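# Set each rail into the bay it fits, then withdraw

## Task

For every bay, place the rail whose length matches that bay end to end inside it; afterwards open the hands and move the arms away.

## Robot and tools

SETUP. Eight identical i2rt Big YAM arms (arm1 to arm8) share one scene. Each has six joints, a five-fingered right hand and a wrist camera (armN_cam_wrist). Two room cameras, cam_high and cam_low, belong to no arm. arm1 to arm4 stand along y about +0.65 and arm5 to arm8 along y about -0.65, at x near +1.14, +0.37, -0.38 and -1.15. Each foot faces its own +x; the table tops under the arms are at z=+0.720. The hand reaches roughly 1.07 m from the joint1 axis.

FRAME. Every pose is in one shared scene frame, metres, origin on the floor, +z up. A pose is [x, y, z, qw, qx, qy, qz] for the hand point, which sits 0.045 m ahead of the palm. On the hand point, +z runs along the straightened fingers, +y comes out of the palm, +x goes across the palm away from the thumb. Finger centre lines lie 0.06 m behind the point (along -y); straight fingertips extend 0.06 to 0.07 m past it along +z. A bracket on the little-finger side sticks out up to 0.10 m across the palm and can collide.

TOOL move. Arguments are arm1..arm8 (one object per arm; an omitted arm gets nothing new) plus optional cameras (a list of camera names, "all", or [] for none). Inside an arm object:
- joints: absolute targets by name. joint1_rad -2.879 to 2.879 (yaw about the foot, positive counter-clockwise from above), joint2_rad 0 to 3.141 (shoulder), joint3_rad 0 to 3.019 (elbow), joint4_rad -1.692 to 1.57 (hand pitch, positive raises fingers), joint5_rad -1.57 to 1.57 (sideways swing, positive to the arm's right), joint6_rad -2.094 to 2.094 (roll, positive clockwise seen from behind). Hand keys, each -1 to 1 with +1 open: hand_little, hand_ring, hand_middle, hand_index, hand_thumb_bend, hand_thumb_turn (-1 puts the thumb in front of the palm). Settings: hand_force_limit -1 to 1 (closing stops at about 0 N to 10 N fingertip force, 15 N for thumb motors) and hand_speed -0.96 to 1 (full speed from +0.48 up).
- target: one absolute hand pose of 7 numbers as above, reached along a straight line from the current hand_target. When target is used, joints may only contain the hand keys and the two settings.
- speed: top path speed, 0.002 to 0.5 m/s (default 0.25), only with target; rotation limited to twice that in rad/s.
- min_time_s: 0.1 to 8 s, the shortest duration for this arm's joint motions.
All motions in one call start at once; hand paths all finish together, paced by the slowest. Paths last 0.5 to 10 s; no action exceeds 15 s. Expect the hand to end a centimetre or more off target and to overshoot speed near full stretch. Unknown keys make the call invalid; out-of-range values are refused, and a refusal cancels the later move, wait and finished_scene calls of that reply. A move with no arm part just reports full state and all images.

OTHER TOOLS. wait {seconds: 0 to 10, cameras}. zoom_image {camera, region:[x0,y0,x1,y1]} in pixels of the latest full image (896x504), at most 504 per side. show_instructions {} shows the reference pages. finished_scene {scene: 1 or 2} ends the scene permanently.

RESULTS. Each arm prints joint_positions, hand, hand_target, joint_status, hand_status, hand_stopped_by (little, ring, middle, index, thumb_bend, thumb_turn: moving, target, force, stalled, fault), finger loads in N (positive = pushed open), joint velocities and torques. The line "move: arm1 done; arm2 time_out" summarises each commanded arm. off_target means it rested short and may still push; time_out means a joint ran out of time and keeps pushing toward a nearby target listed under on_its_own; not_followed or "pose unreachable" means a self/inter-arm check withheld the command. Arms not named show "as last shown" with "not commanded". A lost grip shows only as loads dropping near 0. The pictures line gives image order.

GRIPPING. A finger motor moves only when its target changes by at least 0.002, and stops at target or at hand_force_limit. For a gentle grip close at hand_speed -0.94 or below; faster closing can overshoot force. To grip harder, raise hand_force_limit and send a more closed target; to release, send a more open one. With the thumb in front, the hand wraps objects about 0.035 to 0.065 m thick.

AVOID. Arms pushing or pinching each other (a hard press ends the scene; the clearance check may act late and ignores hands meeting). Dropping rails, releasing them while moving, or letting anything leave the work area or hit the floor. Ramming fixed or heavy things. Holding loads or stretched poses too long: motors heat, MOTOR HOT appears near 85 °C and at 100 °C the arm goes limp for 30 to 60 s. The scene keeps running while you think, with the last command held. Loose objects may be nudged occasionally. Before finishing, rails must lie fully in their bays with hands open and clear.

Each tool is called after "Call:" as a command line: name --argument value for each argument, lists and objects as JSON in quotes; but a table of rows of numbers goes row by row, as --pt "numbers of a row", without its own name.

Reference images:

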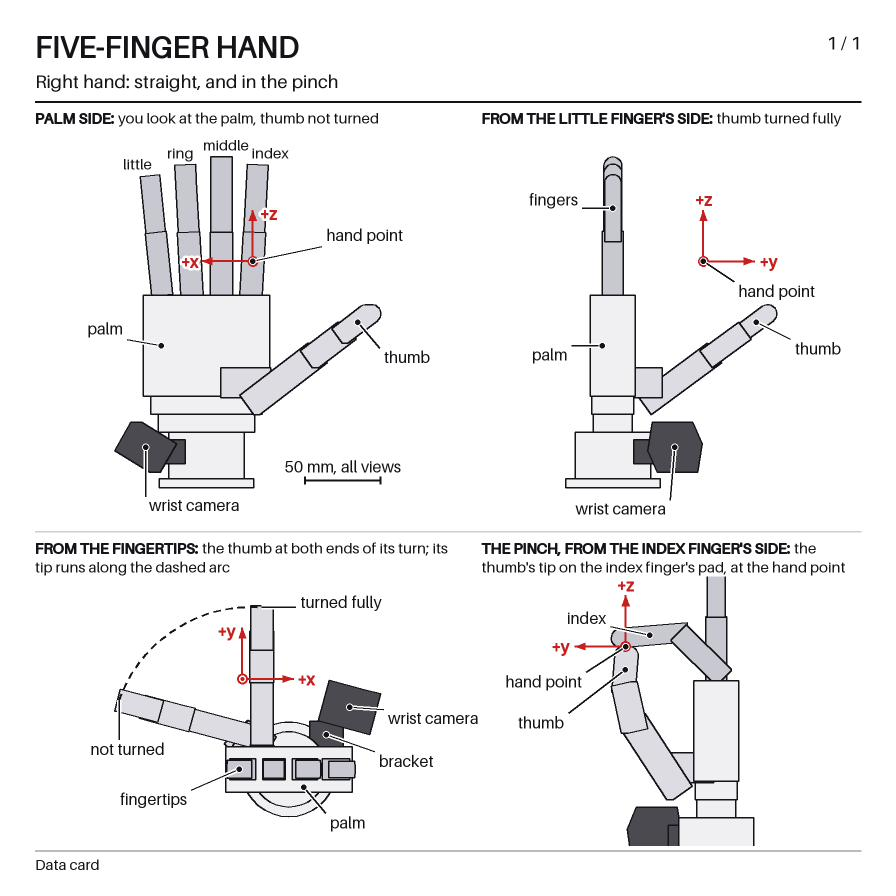

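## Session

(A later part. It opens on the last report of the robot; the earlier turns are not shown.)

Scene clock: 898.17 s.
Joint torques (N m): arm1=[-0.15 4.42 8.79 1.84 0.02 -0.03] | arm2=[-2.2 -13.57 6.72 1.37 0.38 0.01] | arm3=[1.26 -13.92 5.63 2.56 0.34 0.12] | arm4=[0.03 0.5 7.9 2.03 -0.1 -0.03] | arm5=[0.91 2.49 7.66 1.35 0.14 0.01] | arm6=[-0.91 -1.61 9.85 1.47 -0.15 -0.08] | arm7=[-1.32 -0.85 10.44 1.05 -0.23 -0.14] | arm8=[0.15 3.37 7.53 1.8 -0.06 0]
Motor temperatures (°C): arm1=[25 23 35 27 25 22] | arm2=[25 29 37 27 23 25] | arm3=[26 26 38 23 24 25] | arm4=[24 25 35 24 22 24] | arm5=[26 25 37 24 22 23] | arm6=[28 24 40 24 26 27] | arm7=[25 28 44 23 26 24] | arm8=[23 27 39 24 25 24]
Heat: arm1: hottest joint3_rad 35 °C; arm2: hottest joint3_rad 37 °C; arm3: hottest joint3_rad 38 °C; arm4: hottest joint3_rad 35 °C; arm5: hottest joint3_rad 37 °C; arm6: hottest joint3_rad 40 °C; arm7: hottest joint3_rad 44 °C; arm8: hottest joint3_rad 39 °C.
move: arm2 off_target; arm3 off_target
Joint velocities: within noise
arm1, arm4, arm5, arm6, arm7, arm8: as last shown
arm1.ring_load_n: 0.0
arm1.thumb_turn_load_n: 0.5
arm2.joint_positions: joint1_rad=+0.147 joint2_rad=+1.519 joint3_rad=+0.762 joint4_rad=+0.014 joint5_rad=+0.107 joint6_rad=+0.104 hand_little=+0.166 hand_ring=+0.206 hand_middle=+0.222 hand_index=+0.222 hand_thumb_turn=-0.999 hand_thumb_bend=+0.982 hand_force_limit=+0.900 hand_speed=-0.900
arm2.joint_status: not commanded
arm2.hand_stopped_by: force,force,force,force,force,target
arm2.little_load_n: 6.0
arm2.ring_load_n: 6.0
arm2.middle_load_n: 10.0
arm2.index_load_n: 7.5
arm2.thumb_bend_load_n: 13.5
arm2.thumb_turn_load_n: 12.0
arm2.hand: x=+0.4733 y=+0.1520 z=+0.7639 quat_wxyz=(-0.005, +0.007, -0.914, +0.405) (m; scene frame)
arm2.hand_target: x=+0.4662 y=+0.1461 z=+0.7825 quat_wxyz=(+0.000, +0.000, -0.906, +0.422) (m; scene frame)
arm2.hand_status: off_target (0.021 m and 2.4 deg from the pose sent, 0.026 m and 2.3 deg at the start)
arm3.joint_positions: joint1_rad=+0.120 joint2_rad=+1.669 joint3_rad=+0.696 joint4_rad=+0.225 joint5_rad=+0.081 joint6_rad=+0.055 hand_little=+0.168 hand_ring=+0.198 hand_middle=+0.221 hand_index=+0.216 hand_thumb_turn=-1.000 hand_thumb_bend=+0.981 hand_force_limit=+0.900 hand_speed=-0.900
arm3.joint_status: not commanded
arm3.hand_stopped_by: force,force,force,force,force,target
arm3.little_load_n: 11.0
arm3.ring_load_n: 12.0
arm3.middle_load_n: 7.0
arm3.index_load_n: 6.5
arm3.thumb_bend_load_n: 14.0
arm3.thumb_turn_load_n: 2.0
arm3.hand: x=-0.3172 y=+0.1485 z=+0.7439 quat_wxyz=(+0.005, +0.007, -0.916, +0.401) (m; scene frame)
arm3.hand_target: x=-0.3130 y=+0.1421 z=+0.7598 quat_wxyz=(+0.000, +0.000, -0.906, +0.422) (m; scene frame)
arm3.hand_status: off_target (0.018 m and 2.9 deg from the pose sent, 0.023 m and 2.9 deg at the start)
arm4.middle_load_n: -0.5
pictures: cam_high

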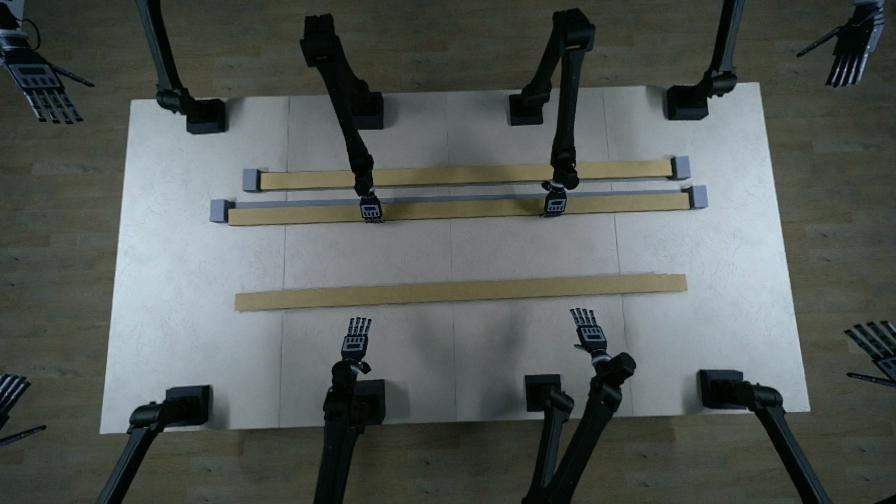

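Call:
move --arm2 '{"target":[0.4655,0.1645,0.782,0,0,-0.9063,0.4226],"speed":0.06}' --arm3 '{"target":[-0.3135,0.165,0.758,0,0,-0.9063,0.4226],"speed":0.06}' --cameras '["cam_high"]'

Call:
zoom_image --camera "cam_high" --region '[200, 170, 280, 250]'

Call:
zoom_image --camera "cam_high" --region '[640, 160, 720, 240]'

Scene clock: 907.20 s.
Joint torques (N m): arm1=[0.03 4.31 8.75 1.83 0.02 -0.03] | arm2=[-1.79 -12.75 7.01 0.95 0.48 0.03] | arm3=[1.85 -12.81 5.48 2.44 0.46 0.12] | arm4=[-0.97 -0.26 8.06 1.98 -0.1 0.07] | arm5=[0.91 2.49 7.65 1.36 0.14 0.01] | arm6=[-1.03 -2.08 9.84 1.48 -0.12 -0.06] | arm7=[-1.49 -0.91 10.48 0.96 -0.23 -0.13] | arm8=[0.21 3.31 7.51 1.78 -0.07 0]
Motor temperatures (°C): arm1=[25 23 35 27 25 22] | arm2=[25 29 37 27 23 25] | arm3=[26 27 38 23 24 25] | arm4=[24 25 35 24 22 24] | arm5=[26 25 37 24 22 23] | arm6=[28 24 40 24 26 27] | arm7=[25 27 44 23 26 24] | arm8=[23 27 39 24 25 24]
Heat: arm1: hottest joint3_rad 35 °C; arm2: hottest joint3_rad 37 °C; arm3: hottest joint3_rad 38 °C; arm4: hottest joint3_rad 35 °C; arm5: hottest joint3_rad 37 °C; arm6: hottest joint3_rad 40 °C; arm7: hottest joint3_rad 44 °C; arm8: hottest joint3_rad 39 °C.
move: arm2 off_target; arm3 off_target
Joint velocities: within noise
arm1, arm4, arm5, arm6, arm7, arm8: as last shown
arm1.thumb_turn_load_n: 0.0
arm2.joint_positions: joint1_rad=+0.148 joint2_rad=+1.477 joint3_rad=+0.712 joint4_rad=+0.022 joint5_rad=+0.109 joint6_rad=+0.107 hand_little=+0.166 hand_ring=+0.206 hand_middle=+0.222 hand_index=+0.222 hand_thumb_turn=-0.999 hand_thumb_bend=+0.982 hand_force_limit=+0.900 hand_speed=-0.900
arm2.joint_status: not commanded
arm2.hand_stopped_by: force,force,force,force,force,target
arm2.little_load_n: 5.5
arm2.ring_load_n: 6.0
arm2.middle_load_n: 11.0
arm2.index_load_n: 8.5
arm2.thumb_bend_load_n: 13.5
arm2.thumb_turn_load_n: 13.0
arm2.hand: x=+0.4709 y=+0.1695 z=+0.7638 quat_wxyz=(-0.005, +0.005, -0.914, +0.405) (m; scene frame)
arm2.hand_target: x=+0.4656 y=+0.1645 z=+0.7815 quat_wxyz=(+0.000, +0.000, -0.906, +0.423) (m; scene frame)
arm2.hand_status: off_target (0.020 m and 2.3 deg from the pose sent, 0.023 m and 2.4 deg at the start)
arm3.joint_positions: joint1_rad=+0.120 joint2_rad=+1.626 joint3_rad=+0.632 joint4_rad=+0.250 joint5_rad=+0.083 joint6_rad=+0.057 hand_little=+0.168 hand_ring=+0.198 hand_middle=+0.221 hand_index=+0.216 hand_thumb_turn=-1.000 hand_thumb_bend=+0.981 hand_force_limit=+0.900 hand_speed=-0.900
arm3.joint_status: not commanded
arm3.hand_stopped_by: force,force,force,force,force,target
arm3.little_load_n: 10.0
arm3.ring_load_n: 11.5
arm3.middle_load_n: 6.5
arm3.index_load_n: 7.0
arm3.thumb_bend_load_n: 13.5
arm3.thumb_turn_load_n: 3.5
arm3.hand: x=-0.3197 y=+0.1701 z=+0.7442 quat_wxyz=(+0.005, +0.005, -0.915, +0.403) (m; scene frame)
arm3.hand_target: x=-0.3135 y=+0.1650 z=+0.7578 quat_wxyz=(+0.000, +0.000, -0.906, +0.422) (m; scene frame)
arm3.hand_status: off_target (0.016 m and 2.6 deg from the pose sent, 0.022 m and 2.9 deg at the start)
arm4.middle_load_n: 0.0
arm5.thumb_turn_load_n: 0.0
pictures: cam_high

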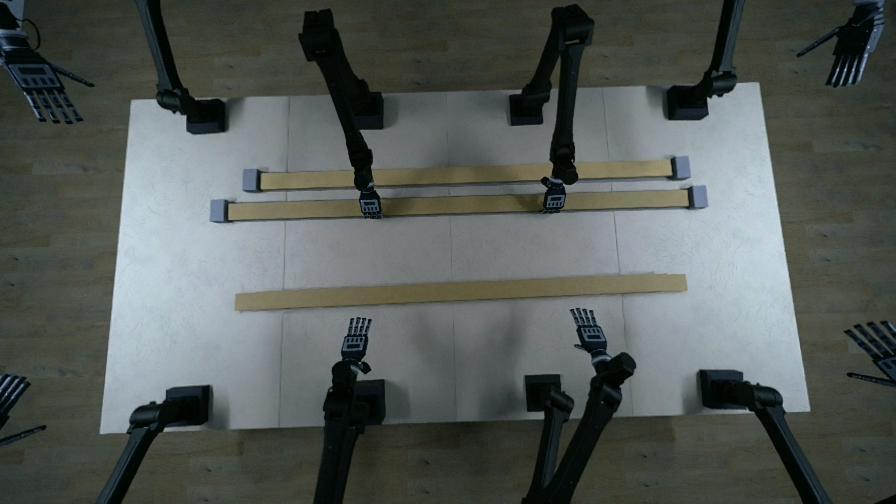

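Scaled by 6.300.

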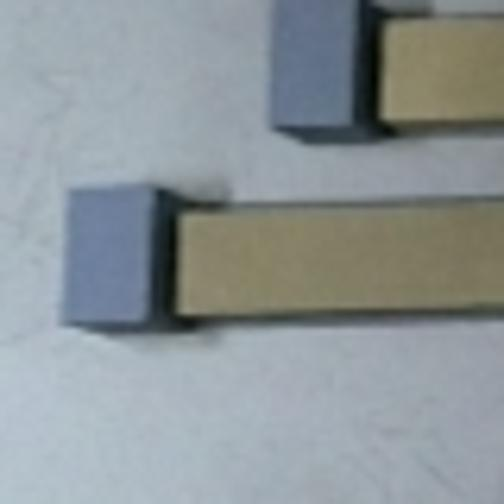

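Scaled by 6.300.

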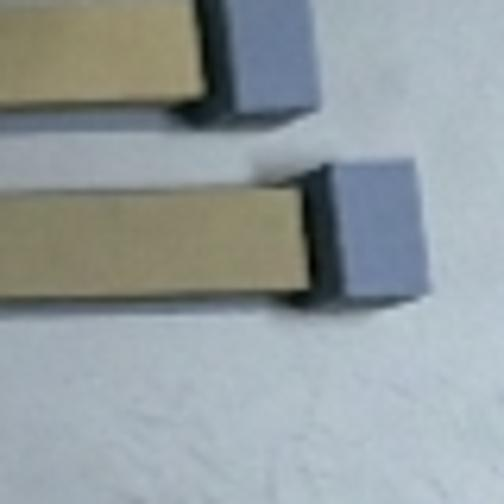

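Call:
move --arm2 '{"joints":{"hand_speed":-0.6,"hand_little":1,"hand_ring":1,"hand_middle":1,"hand_index":1,"hand_thumb_bend":1}}' --arm3 '{"joints":{"hand_speed":-0.6,"hand_little":1,"hand_ring":1,"hand_middle":1,"hand_index":1,"hand_thumb_bend":1}}'

Call:
move --arm2 '{"target":[0.471,0.167,0.87,0,0,-0.9063,0.4226],"speed":0.12}' --arm3 '{"target":[-0.319,0.169,0.87,0,0,-0.9063,0.4226],"speed":0.12}' --cameras '["cam_high","arm1_cam_wrist","arm4_cam_wrist"]'

Call:
zoom_image --camera "cam_high" --region '[210, 150, 290, 230]'

Call:
zoom_image --camera "cam_high" --region '[640, 140, 720, 220]'

Scene clock: 930.03 s.
Joint torques (N m): arm1=[0.03 4.07 8.79 1.85 0.02 -0.03] | arm2=[-1.14 -11.11 7.56 1.21 0.12 0.04] | arm3=[1.26 -11.93 6.16 2.5 0.34 0.01] | arm4=[-1.14 -0.5 7.98 2.24 -0.11 0] | arm5=[0.91 2.43 7.64 1.33 0.13 0.01] | arm6=[-1.08 -1.38 9.84 1.39 -0.15 -0.1] | arm7=[-1.49 -0.79 10.5 1.05 -0.24 -0.14] | arm8=[0.21 3.31 7.53 1.8 -0.07 0]
Motor temperatures (°C): arm1=[25 23 35 27 25 22] | arm2=[25 29 37 27 23 25] | arm3=[26 26 37 23 24 25] | arm4=[24 25 35 24 22 24] | arm5=[26 25 37 24 22 23] | arm6=[28 24 40 24 26 27] | arm7=[25 27 44 23 26 24] | arm8=[23 27 39 24 25 24]
Heat: arm1: hottest joint3_rad 35 °C; arm2: hottest joint3_rad 37 °C; arm3: hottest joint3_rad 37 °C; arm4: hottest joint3_rad 35 °C; arm5: hottest joint3_rad 37 °C; arm6: hottest joint3_rad 40 °C; arm7: hottest joint3_rad 44 °C; arm8: hottest joint3_rad 39 °C.
move: arm2 done; arm3 done
Joint velocities: within noise
arm1, arm4, arm5, arm6, arm7, arm8: as last shown
arm2.joint_positions: joint1_rad=+0.147 joint2_rad=+1.448 joint3_rad=+0.707 joint4_rad=+0.021 joint5_rad=+0.118 joint6_rad=+0.108 hand_little=+1.000 hand_ring=+1.000 hand_middle=+1.000 hand_index=+1.000 hand_thumb_turn=-1.000 hand_thumb_bend=+1.000 hand_force_limit=+0.900 hand_speed=-0.600
arm2.joint_status: all done
arm2.hand_stopped_by: target,target,target,target,target,target
arm2.little_load_n: 0.0
arm2.ring_load_n: 0.0
arm2.middle_load_n: 0.0
arm2.index_load_n: 0.0
arm2.thumb_bend_load_n: 0.5
arm2.thumb_turn_load_n: 0.0
arm2.hand: x=+0.4687 y=+0.1687 z=+0.7751 quat_wxyz=(-0.003, +0.002, -0.909, +0.416) (m; scene frame)
arm2.hand_target: x=+0.4657 y=+0.1644 z=+0.7817 quat_wxyz=(+0.000, +0.000, -0.906, +0.423) (m; scene frame)
arm2.hand_status: not commanded
arm3.joint_positions: joint1_rad=+0.123 joint2_rad=+1.616 joint3_rad=+0.624 joint4_rad=+0.252 joint5_rad=+0.086 joint6_rad=+0.068 hand_little=+1.000 hand_ring=+1.000 hand_middle=+1.000 hand_index=+1.000 hand_thumb_turn=-1.000 hand_thumb_bend=+1.000 hand_force_limit=+0.900 hand_speed=-0.600
arm3.joint_status: all done
arm3.hand_stopped_by: target,target,target,target,target,target
arm3.little_load_n: 0.0
arm3.ring_load_n: 0.0
arm3.middle_load_n: 0.0
arm3.index_load_n: 0.0
arm3.thumb_bend_load_n: 0.0
arm3.thumb_turn_load_n: 0.0
arm3.hand: x=-0.3183 y=+0.1719 z=+0.7466 quat_wxyz=(+0.004, +0.001, -0.914, +0.405) (m; scene frame)
arm3.hand_target: x=-0.3135 y=+0.1651 z=+0.7579 quat_wxyz=(+0.000, +0.000, -0.906, +0.422) (m; scene frame)
arm3.hand_status: not commanded
arm4.thumb_turn_load_n: -0.5
pictures: none

Scene clock: 931.73 s.
Joint torques (N m): arm1=[-0.15 4.25 8.72 1.83 0.02 -0.03] | arm2=[0.44 -9.11 11.63 0.65 0.11 0.12] | arm3=[-0.32 -9.64 12.89 1.21 0.1 -0.04] | arm4=[-0.26 1.38 7.84 2.02 -0.13 0.02] | arm5=[0.91 2.49 7.65 1.36 0.14 0.01] | arm6=[-0.5 -1.44 9.88 1.54 -0.13 -0.08] | arm7=[-1.32 -0.73 10.51 0.98 -0.24 -0.13] | arm8=[0.21 3.37 7.51 1.78 -0.07 0]
Motor temperatures (°C): arm1=[25 23 35 27 25 22] | arm2=[25 29 37 27 23 25] | arm3=[26 26 37 23 24 25] | arm4=[24 25 35 24 22 24] | arm5=[26 25 37 24 22 23] | arm6=[28 24 40 24 26 27] | arm7=[25 27 44 23 26 24] | arm8=[23 27 39 24 25 24]
Heat: arm1: hottest joint3_rad 35 °C; arm2: hottest joint3_rad 37 °C; arm3: hottest joint3_rad 37 °C; arm4: hottest joint3_rad 35 °C; arm5: hottest joint3_rad 37 °C; arm6: hottest joint3_rad 40 °C; arm7: hottest joint3_rad 44 °C; arm8: hottest joint3_rad 39 °C.
move: arm2 off_target; arm3 off_target
Joint velocities: within noise
arm1, arm4, arm5, arm6, arm7, arm8: as last shown
arm2.joint_positions: joint1_rad=+0.147 joint2_rad=+1.285 joint3_rad=+0.792 joint4_rad=-0.258 joint5_rad=+0.129 joint6_rad=+0.108 hand_little=+1.000 hand_ring=+1.000 hand_middle=+1.000 hand_index=+1.000 hand_thumb_turn=-1.000 hand_thumb_bend=+1.000 hand_force_limit=+0.900 hand_speed=-0.600
arm2.joint_status: not commanded
arm2.hand_stopped_by: target,target,target,target,target,target
arm2.little_load_n: 0.0
arm2.ring_load_n: 0.0
arm2.middle_load_n: 0.5
arm2.index_load_n: -0.5
arm2.thumb_bend_load_n: 0.0
arm2.thumb_turn_load_n: 0.0
arm2.hand: x=+0.4641 y=+0.1833 z=+0.8448 quat_wxyz=(+0.005, +0.001, -0.916, +0.402) (m; scene frame)
arm2.hand_target: x=+0.4709 y=+0.1681 z=+0.8701 quat_wxyz=(+0.000, +0.000, -0.906, +0.423) (m; scene frame)
arm2.hand_status: off_target (0.031 m and 2.6 deg from the pose sent, 0.095 m and 0.9 deg at the start)
arm3.joint_positions: joint1_rad=+0.123 joint2_rad=+1.320 joint3_rad=+0.672 joint4_rad=-0.108 joint5_rad=+0.083 joint6_rad=+0.068 hand_little=+1.000 hand_ring=+1.000 hand_middle=+1.000 hand_index=+1.000 hand_thumb_turn=-1.000 hand_thumb_bend=+1.000 hand_force_limit=+0.900 hand_speed=-0.600
arm3.joint_status: not commanded
arm3.hand_stopped_by: target,target,target,target,target,target
arm3.little_load_n: 0.0
arm3.ring_load_n: 0.0
arm3.middle_load_n: 0.0
arm3.index_load_n: 0.0
arm3.thumb_bend_load_n: 0.0
arm3.thumb_turn_load_n: 0.0
arm3.hand: x=-0.3199 y=+0.1931 z=+0.8419 quat_wxyz=(+0.003, +0.002, -0.917, +0.398) (m; scene frame)
arm3.hand_target: x=-0.3192 y=+0.1706 z=+0.8705 quat_wxyz=(+0.000, +0.000, -0.906, +0.423) (m; scene frame)
arm3.hand_status: off_target (0.037 m and 3.1 deg from the pose sent, 0.123 m and 2.2 deg at the start)
arm4.thumb_turn_load_n: 0.0
pictures: arm1_cam_wrist, arm4_cam_wrist, cam_high
camera_calibration:
arm1_cam_wrist: T_world_to_cam=[[-0.944713, -0.327742, 0.0101119, 1.21802], [-0.303391, 0.86199, -0.406112, 0.444923], [0.124384, -0.386728, -0.913767, 1.2828], [0, 0, 0, 1]] pos_world=[1.12611, 0.511772, 1.34055]
arm4_cam_wrist: T_world_to_cam=[[-0.950094, 0.143105, -0.277205, -0.861773], [0.245853, 0.890453, -0.382949, 0.380574], [0.192036, -0.43199, -0.881196, 1.62442], [0, 0, 0, 1]] pos_world=[-1.22428, 0.486172, 1.33828]

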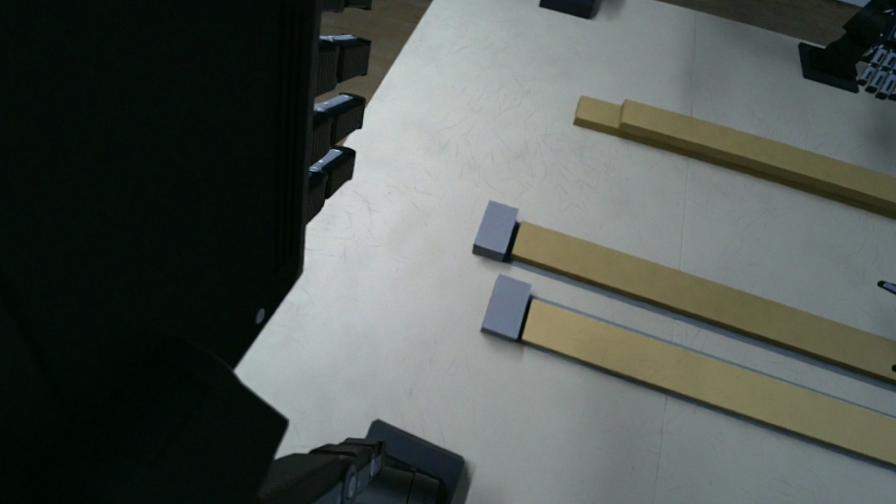

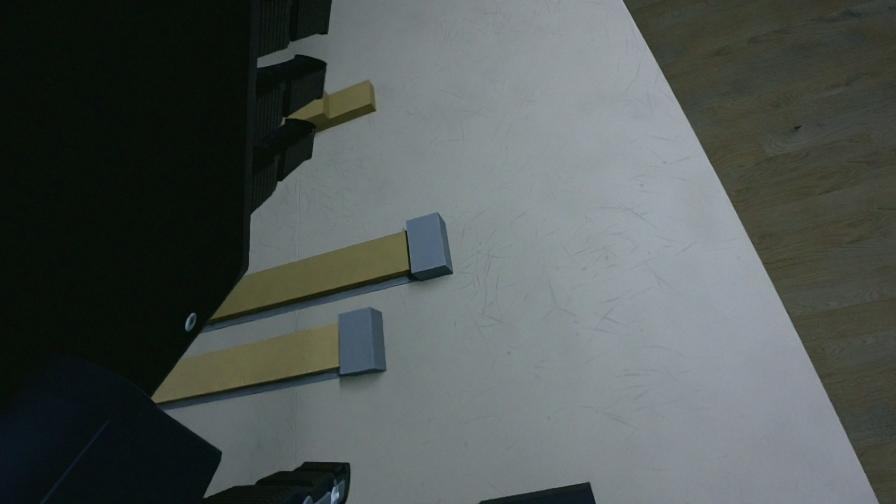

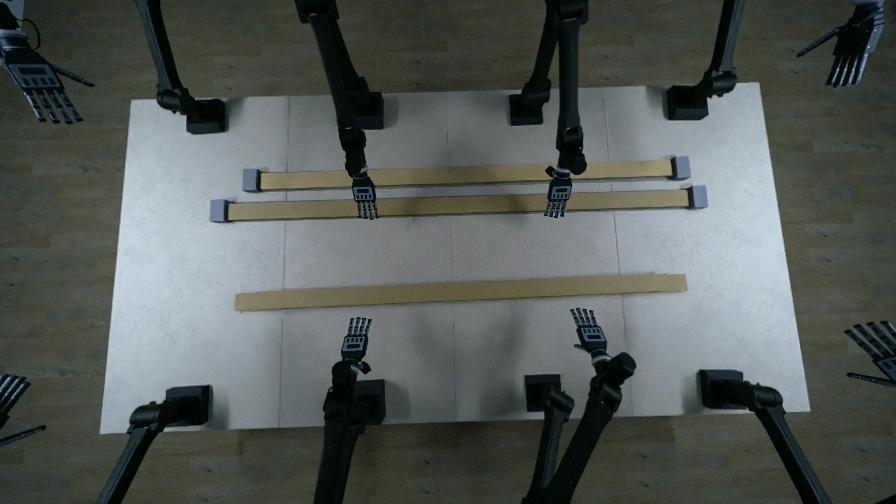

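Scaled by 6.300.

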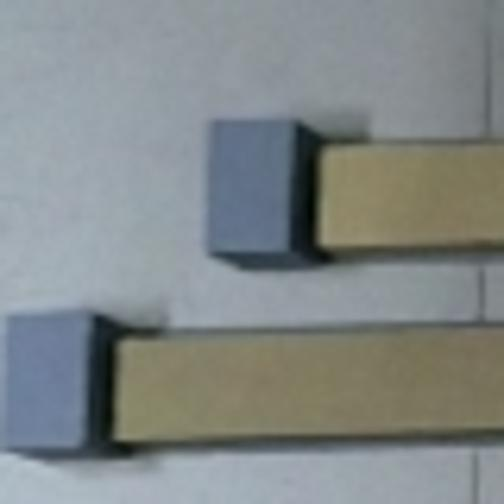

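Scaled by 6.300.

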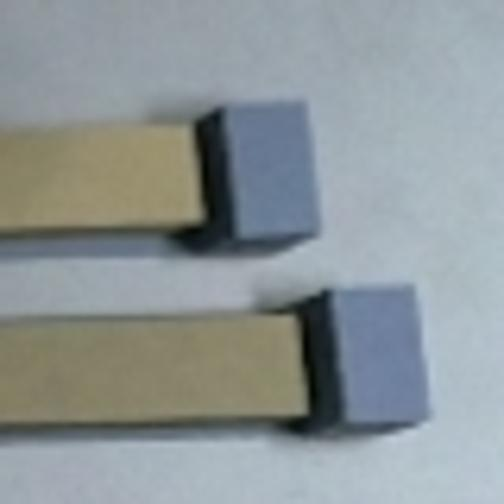

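Call:
zoom_image --camera "arm1_cam_wrist" --region '[450, 190, 610, 370]'

Call:
zoom_image --camera "arm4_cam_wrist" --region '[300, 200, 460, 390]'

Scaled by 2.800.

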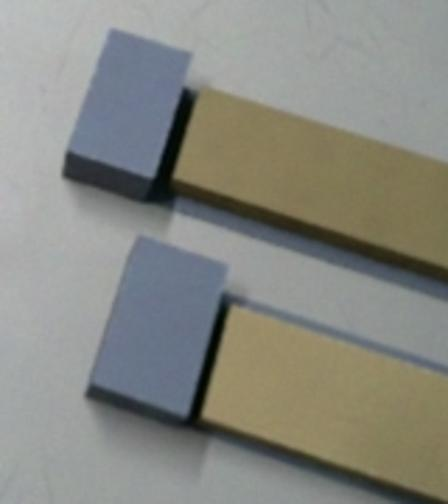

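Scaled by 2.653.

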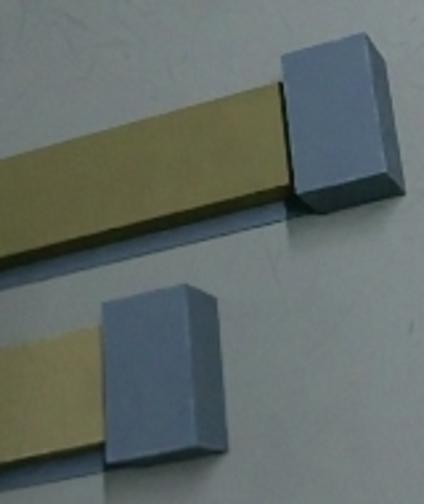

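Call:
move --arm2 '{"target":[0.464,0.25,0.95,0,0,-0.9063,0.4226],"speed":0.3}' --arm3 '{"target":[-0.32,0.25,0.95,0,0,-0.9063,0.4226],"speed":0.3}'

Call:
move --arm2 '{"target":[0.464,0.43,0.96,0,0,-0.9063,0.4226],"speed":0.3}' --arm3 '{"target":[-0.32,0.43,0.96,0,0,-0.9063,0.4226],"speed":0.3}' --cameras '["cam_high","cam_low"]'

Call:
zoom_image --camera "cam_low" --region '[400, 170, 620, 330]'

Scene clock: 947.47 s.
Joint torques (N m): arm1=[0.09 4.25 8.75 1.78 0.01 -0.03] | arm2=[0.67 -5.19 12.29 0.9 0.15 0.17] | arm3=[0.97 -5.54 12.48 1.35 0.32 0.09] | arm4=[-0.67 0.79 7.8 2.07 -0.09 0.08] | arm5=[0.97 2.55 7.64 1.35 0.13 0.02] | arm6=[-0.97 -1.96 9.83 1.51 -0.16 -0.06] | arm7=[-1.49 -0.56 10.5 1.03 -0.24 -0.14] | arm8=[0.15 3.31 7.53 1.8 -0.06 0]
Motor temperatures (°C): arm1=[25 23 35 27 25 22] | arm2=[25 29 40 27 23 25] | arm3=[26 26 37 23 24 25] | arm4=[24 25 35 24 22 24] | arm5=[26 25 37 24 22 23] | arm6=[28 24 40 24 26 27] | arm7=[25 27 44 23 26 24] | arm8=[23 27 39 24 25 24]
Heat: arm1: hottest joint3_rad 35 °C; arm2: hottest joint3_rad 40 °C; arm3: hottest joint3_rad 37 °C; arm4: hottest joint3_rad 35 °C; arm5: hottest joint3_rad 37 °C; arm6: hottest joint3_rad 40 °C; arm7: hottest joint3_rad 44 °C; arm8: hottest joint3_rad 39 °C.
move: arm2 off_target; arm3 off_target
Joint velocities: within noise
arm1.joint_positions: joint1_rad=+0.161 joint2_rad=+0.542 joint3_rad=+1.331 joint4_rad=-1.419 joint5_rad=-0.133 joint6_rad=-1.445 hand_little=+1.000 hand_ring=+1.000 hand_middle=+1.000 hand_index=+1.000 hand_thumb_turn=+1.000 hand_thumb_bend=+1.000 hand_force_limit=+0.000 hand_speed=-0.800
arm1.joint_status: not commanded
arm1.hand_stopped_by: target,target,target,target,target,target
arm1.little_load_n: 0.0
arm1.ring_load_n: 0.0
arm1.middle_load_n: 0.0
arm1.index_load_n: 0.0
arm1.thumb_bend_load_n: 0.0
arm1.thumb_turn_load_n: 0.0
arm1.hand: x=+1.1381 y=+0.4625 z=+1.2338 quat_wxyz=(+0.233, +0.648, -0.605, +0.399) (m; scene frame)
arm1.hand_target: x=+1.1379 y=+0.4635 z=+1.2436 quat_wxyz=(+0.240, +0.645, -0.601, +0.407) (m; scene frame)
arm1.hand_status: not commanded
arm2.joint_positions: joint1_rad=+0.171 joint2_rad=+0.963 joint3_rad=+0.792 joint4_rad=-0.568 joint5_rad=+0.148 joint6_rad=+0.117 hand_little=+1.000 hand_ring=+1.000 hand_middle=+1.000 hand_index=+1.000 hand_thumb_turn=-1.000 hand_thumb_bend=+1.000 hand_force_limit=+0.900 hand_speed=-0.600
arm2.joint_status: not commanded
arm2.hand_stopped_by: target,target,target,target,target,target
arm2.little_load_n: 0.0
arm2.ring_load_n: 0.0
arm2.middle_load_n: 0.0
arm2.index_load_n: 0.0
arm2.thumb_bend_load_n: 0.0
arm2.thumb_turn_load_n: 0.0
arm2.hand: x=+0.4580 y=+0.2595 z=+0.9300 quat_wxyz=(+0.005, +0.003, -0.912, +0.409) (m; scene frame)
arm2.hand_target: x=+0.4638 y=+0.2506 z=+0.9499 quat_wxyz=(+0.000, +0.000, -0.906, +0.423) (m; scene frame)
arm2.hand_status: off_target (0.023 m and 1.9 deg from the pose sent, 0.124 m and 2.6 deg at the start)
arm3.joint_positions: joint1_rad=+0.135 joint2_rad=+0.964 joint3_rad=+0.672 joint4_rad=-0.438 joint5_rad=+0.096 joint6_rad=+0.076 hand_little=+1.000 hand_ring=+1.000 hand_middle=+1.000 hand_index=+1.000 hand_thumb_turn=-1.000 hand_thumb_bend=+1.000 hand_force_limit=+0.900 hand_speed=-0.600
arm3.joint_status: not commanded
arm3.hand_stopped_by: target,target,target,target,target,target
arm3.little_load_n: 0.0
arm3.ring_load_n: 0.0
arm3.middle_load_n: 0.0
arm3.index_load_n: 0.0
arm3.thumb_bend_load_n: 0.0
arm3.thumb_turn_load_n: 0.0
arm3.hand: x=-0.3245 y=+0.2578 z=+0.9324 quat_wxyz=(+0.004, +0.001, -0.912, +0.410) (m; scene frame)
arm3.hand_target: x=-0.3201 y=+0.2504 z=+0.9498 quat_wxyz=(+0.000, +0.000, -0.906, +0.423) (m; scene frame)
arm3.hand_status: off_target (0.020 m and 1.7 deg from the pose sent, 0.122 m and 3.1 deg at the start)
arm4.joint_positions: joint1_rad=-0.268 joint2_rad=+0.629 joint3_rad=+1.398 joint4_rad=-1.367 joint5_rad=-0.217 joint6_rad=-1.085 hand_little=+1.000 hand_ring=+1.000 hand_middle=+1.000 hand_index=+1.000 hand_thumb_turn=+1.000 hand_thumb_bend=+1.000 hand_force_limit=+0.000 hand_speed=-0.800
arm4.joint_status: not commanded
arm4.hand_stopped_by: target,target,target,target,target,target
arm4.little_load_n: 0.0
arm4.ring_load_n: 0.0
arm4.middle_load_n: 0.0
arm4.index_load_n: 0.0
arm4.thumb_bend_load_n: 0.0
arm4.thumb_turn_load_n: 0.0
arm4.hand: x=-1.1984 y=+0.4319 z=+1.2351 quat_wxyz=(+0.206, +0.414, -0.777, +0.428) (m; scene frame)
arm4.hand_target: x=-1.1983 y=+0.4323 z=+1.2476 quat_wxyz=(+0.214, +0.412, -0.770, +0.438) (m; scene frame)
arm4.hand_status: not commanded
arm5.joint_positions: joint1_rad=+0.011 joint2_rad=+0.614 joint3_rad=+1.457 joint4_rad=-1.493 joint5_rad=-0.095 joint6_rad=-1.307 hand_little=+1.000 hand_ring=+1.000 hand_middle=+1.000 hand_index=+1.000 hand_thumb_turn=+1.000 hand_thumb_bend=+1.000 hand_force_limit=+0.000 hand_speed=-0.800
arm5.joint_status: not commanded
arm5.hand_stopped_by: target,target,target,target,target,target
arm5.little_load_n: 0.0
arm5.ring_load_n: 0.0
arm5.middle_load_n: 0.0
arm5.index_load_n: 0.0
arm5.thumb_bend_load_n: 0.0
arm5.thumb_turn_load_n: 0.0
arm5.hand: x=-1.1150 y=-0.4527 z=+1.2485 quat_wxyz=(-0.385, +0.688, +0.572, +0.224) (m; scene frame)
arm5.hand_target: x=-1.1149 y=-0.4531 z=+1.2579 quat_wxyz=(-0.394, +0.684, +0.569, +0.230) (m; scene frame)
arm5.hand_status: not commanded
arm6, arm7: as last shown
arm8.joint_positions: joint1_rad=-0.155 joint2_rad=+0.618 joint3_rad=+1.318 joint4_rad=-1.293 joint5_rad=-0.218 joint6_rad=-1.221 hand_little=+1.000 hand_ring=+1.000 hand_middle=+1.000 hand_index=+1.000 hand_thumb_turn=+1.000 hand_thumb_bend=+1.000 hand_force_limit=+0.000 hand_speed=-0.800
arm8.joint_status: not commanded
arm8.hand_stopped_by: target,target,target,target,target,target
arm8.little_load_n: 0.0
arm8.ring_load_n: 0.0
arm8.middle_load_n: 0.0
arm8.index_load_n: 0.0
arm8.thumb_bend_load_n: 0.0
arm8.thumb_turn_load_n: 0.0
arm8.hand: x=+1.1831 y=-0.4101 z=+1.2144 quat_wxyz=(-0.411, +0.742, +0.478, +0.228) (m; scene frame)
arm8.hand_target: x=+1.1830 y=-0.4103 z=+1.2243 quat_wxyz=(-0.418, +0.737, +0.476, +0.235) (m; scene frame)
arm8.hand_status: not commanded
pictures: none

Scene clock: 949.27 s.
Joint torques (N m): arm1=[0.09 4.07 8.76 1.85 0.02 -0.02] | arm2=[0.44 1.79 10.17 0.9 0.19 0.19] | arm3=[1.44 0.62 11.08 1.29 0.37 0.05] | arm4=[-0.44 0.5 7.79 2.18 -0.05 0.04] | arm5=[0.97 2.49 7.68 1.33 0.13 0.01] | arm6=[-0.97 -1.61 9.95 1.4 -0.13 -0.06] | arm7=[-1.55 -0.67 10.54 1.01 -0.22 -0.12] | arm8=[0.21 3.37 7.51 1.8 -0.07 0]
Motor temperatures (°C): arm1=[25 23 35 27 25 22] | arm2=[25 29 40 27 23 25] | arm3=[26 26 37 23 24 25] | arm4=[24 25 35 24 22 24] | arm5=[26 25 37 24 22 23] | arm6=[28 24 40 24 26 27] | arm7=[25 27 44 23 26 24] | arm8=[23 27 39 24 25 24]
Heat: arm1: hottest joint3_rad 35 °C; arm2: hottest joint3_rad 40 °C; arm3: hottest joint3_rad 37 °C; arm4: hottest joint3_rad 35 °C; arm5: hottest joint3_rad 37 °C; arm6: hottest joint3_rad 40 °C; arm7: hottest joint3_rad 44 °C; arm8: hottest joint3_rad 39 °C.
move: arm2 done; arm3 done
Joint velocities: within noise
arm1, arm4, arm5, arm6, arm7, arm8: as last shown
arm1.ring_load_n: -0.5
arm1.thumb_turn_load_n: -0.5
arm2.joint_positions: joint1_rad=+0.458 joint2_rad=+0.418 joint3_rad=+0.660 joint4_rad=-1.009 joint5_rad=+0.361 joint6_rad=+0.315 hand_little=+1.000 hand_ring=+1.000 hand_middle=+1.000 hand_index=+1.000 hand_thumb_turn=-1.000 hand_thumb_bend=+1.000 hand_force_limit=+0.900 hand_speed=-0.600
arm2.joint_status: not commanded
arm2.hand_stopped_by: target,target,target,target,target,target
arm2.little_load_n: 0.0
arm2.ring_load_n: 0.0
arm2.middle_load_n: 0.0
arm2.index_load_n: 0.0
arm2.thumb_bend_load_n: 0.0
arm2.thumb_turn_load_n: 0.0
arm2.hand: x=+0.4617 y=+0.4295 z=+0.9533 quat_wxyz=(+0.005, +0.003, -0.908, +0.419) (m; scene frame)
arm2.hand_target: x=+0.4640 y=+0.4300 z=+0.9600 quat_wxyz=(+0.000, +0.000, -0.906, +0.423) (m; scene frame)
arm2.hand_status: done (0.007 m and 0.8 deg from the pose sent, 0.173 m and 1.8 deg at the start)
arm3.joint_positions: joint1_rad=+0.348 joint2_rad=+0.318 joint3_rad=+0.517 joint4_rad=-0.939 joint5_rad=+0.257 joint6_rad=+0.218 hand_little=+1.000 hand_ring=+1.000 hand_middle=+1.000 hand_index=+1.000 hand_thumb_turn=-1.000 hand_thumb_bend=+1.000 hand_force_limit=+0.900 hand_speed=-0.600
arm3.joint_status: not commanded
arm3.hand_stopped_by: target,target,target,target,target,target
arm3.little_load_n: 0.0
arm3.ring_load_n: -0.5
arm3.middle_load_n: -0.5
arm3.index_load_n: 0.0
arm3.thumb_bend_load_n: 0.0
arm3.thumb_turn_load_n: 0.0
arm3.hand: x=-0.3218 y=+0.4294 z=+0.9523 quat_wxyz=(+0.004, +0.001, -0.909, +0.417) (m; scene frame)
arm3.hand_target: x=-0.3201 y=+0.4299 z=+0.9600 quat_wxyz=(+0.000, +0.000, -0.906, +0.423) (m; scene frame)
arm3.hand_status: done (0.008 m and 0.8 deg from the pose sent, 0.174 m and 1.6 deg at the start)
arm7.middle_load_n: -0.5
arm8.ring_load_n: -0.5
pictures: cam_high, cam_low

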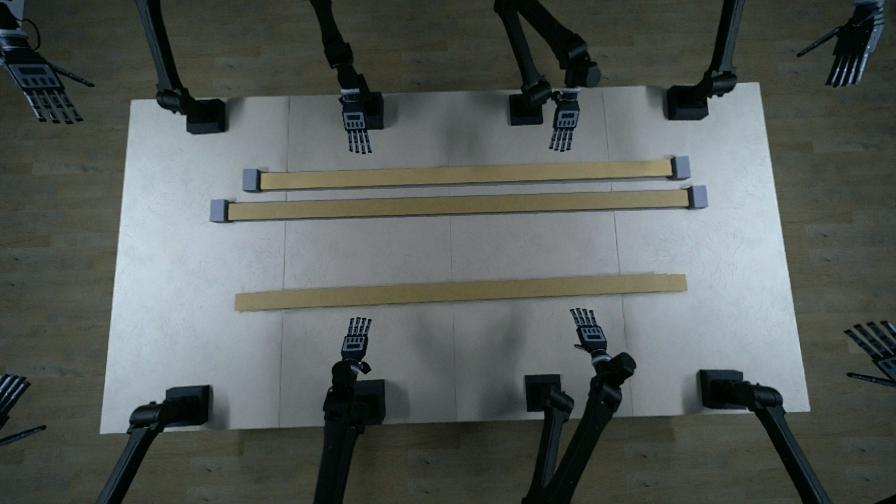

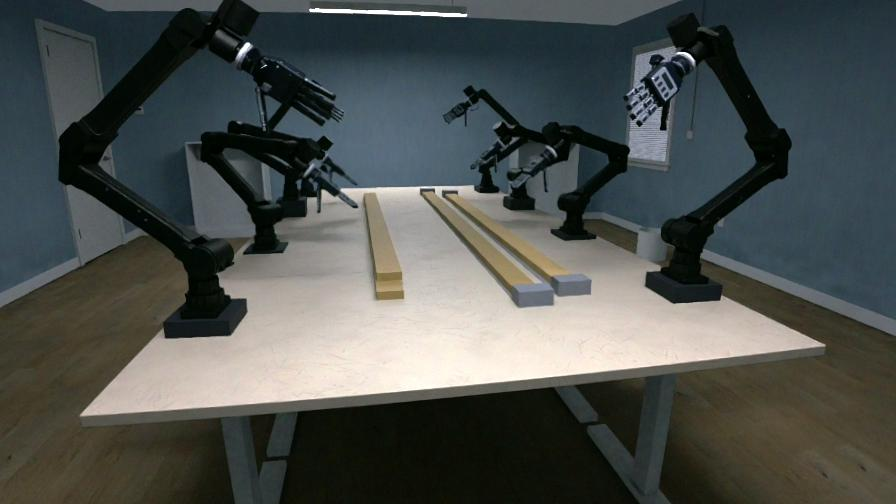

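Scaled by 2.291.

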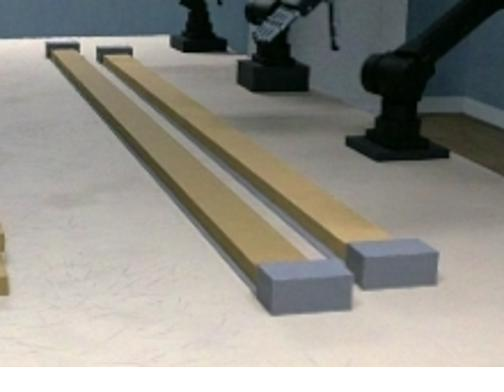

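Call:
finished_scene --scene 2

The scene is finished: the task was done.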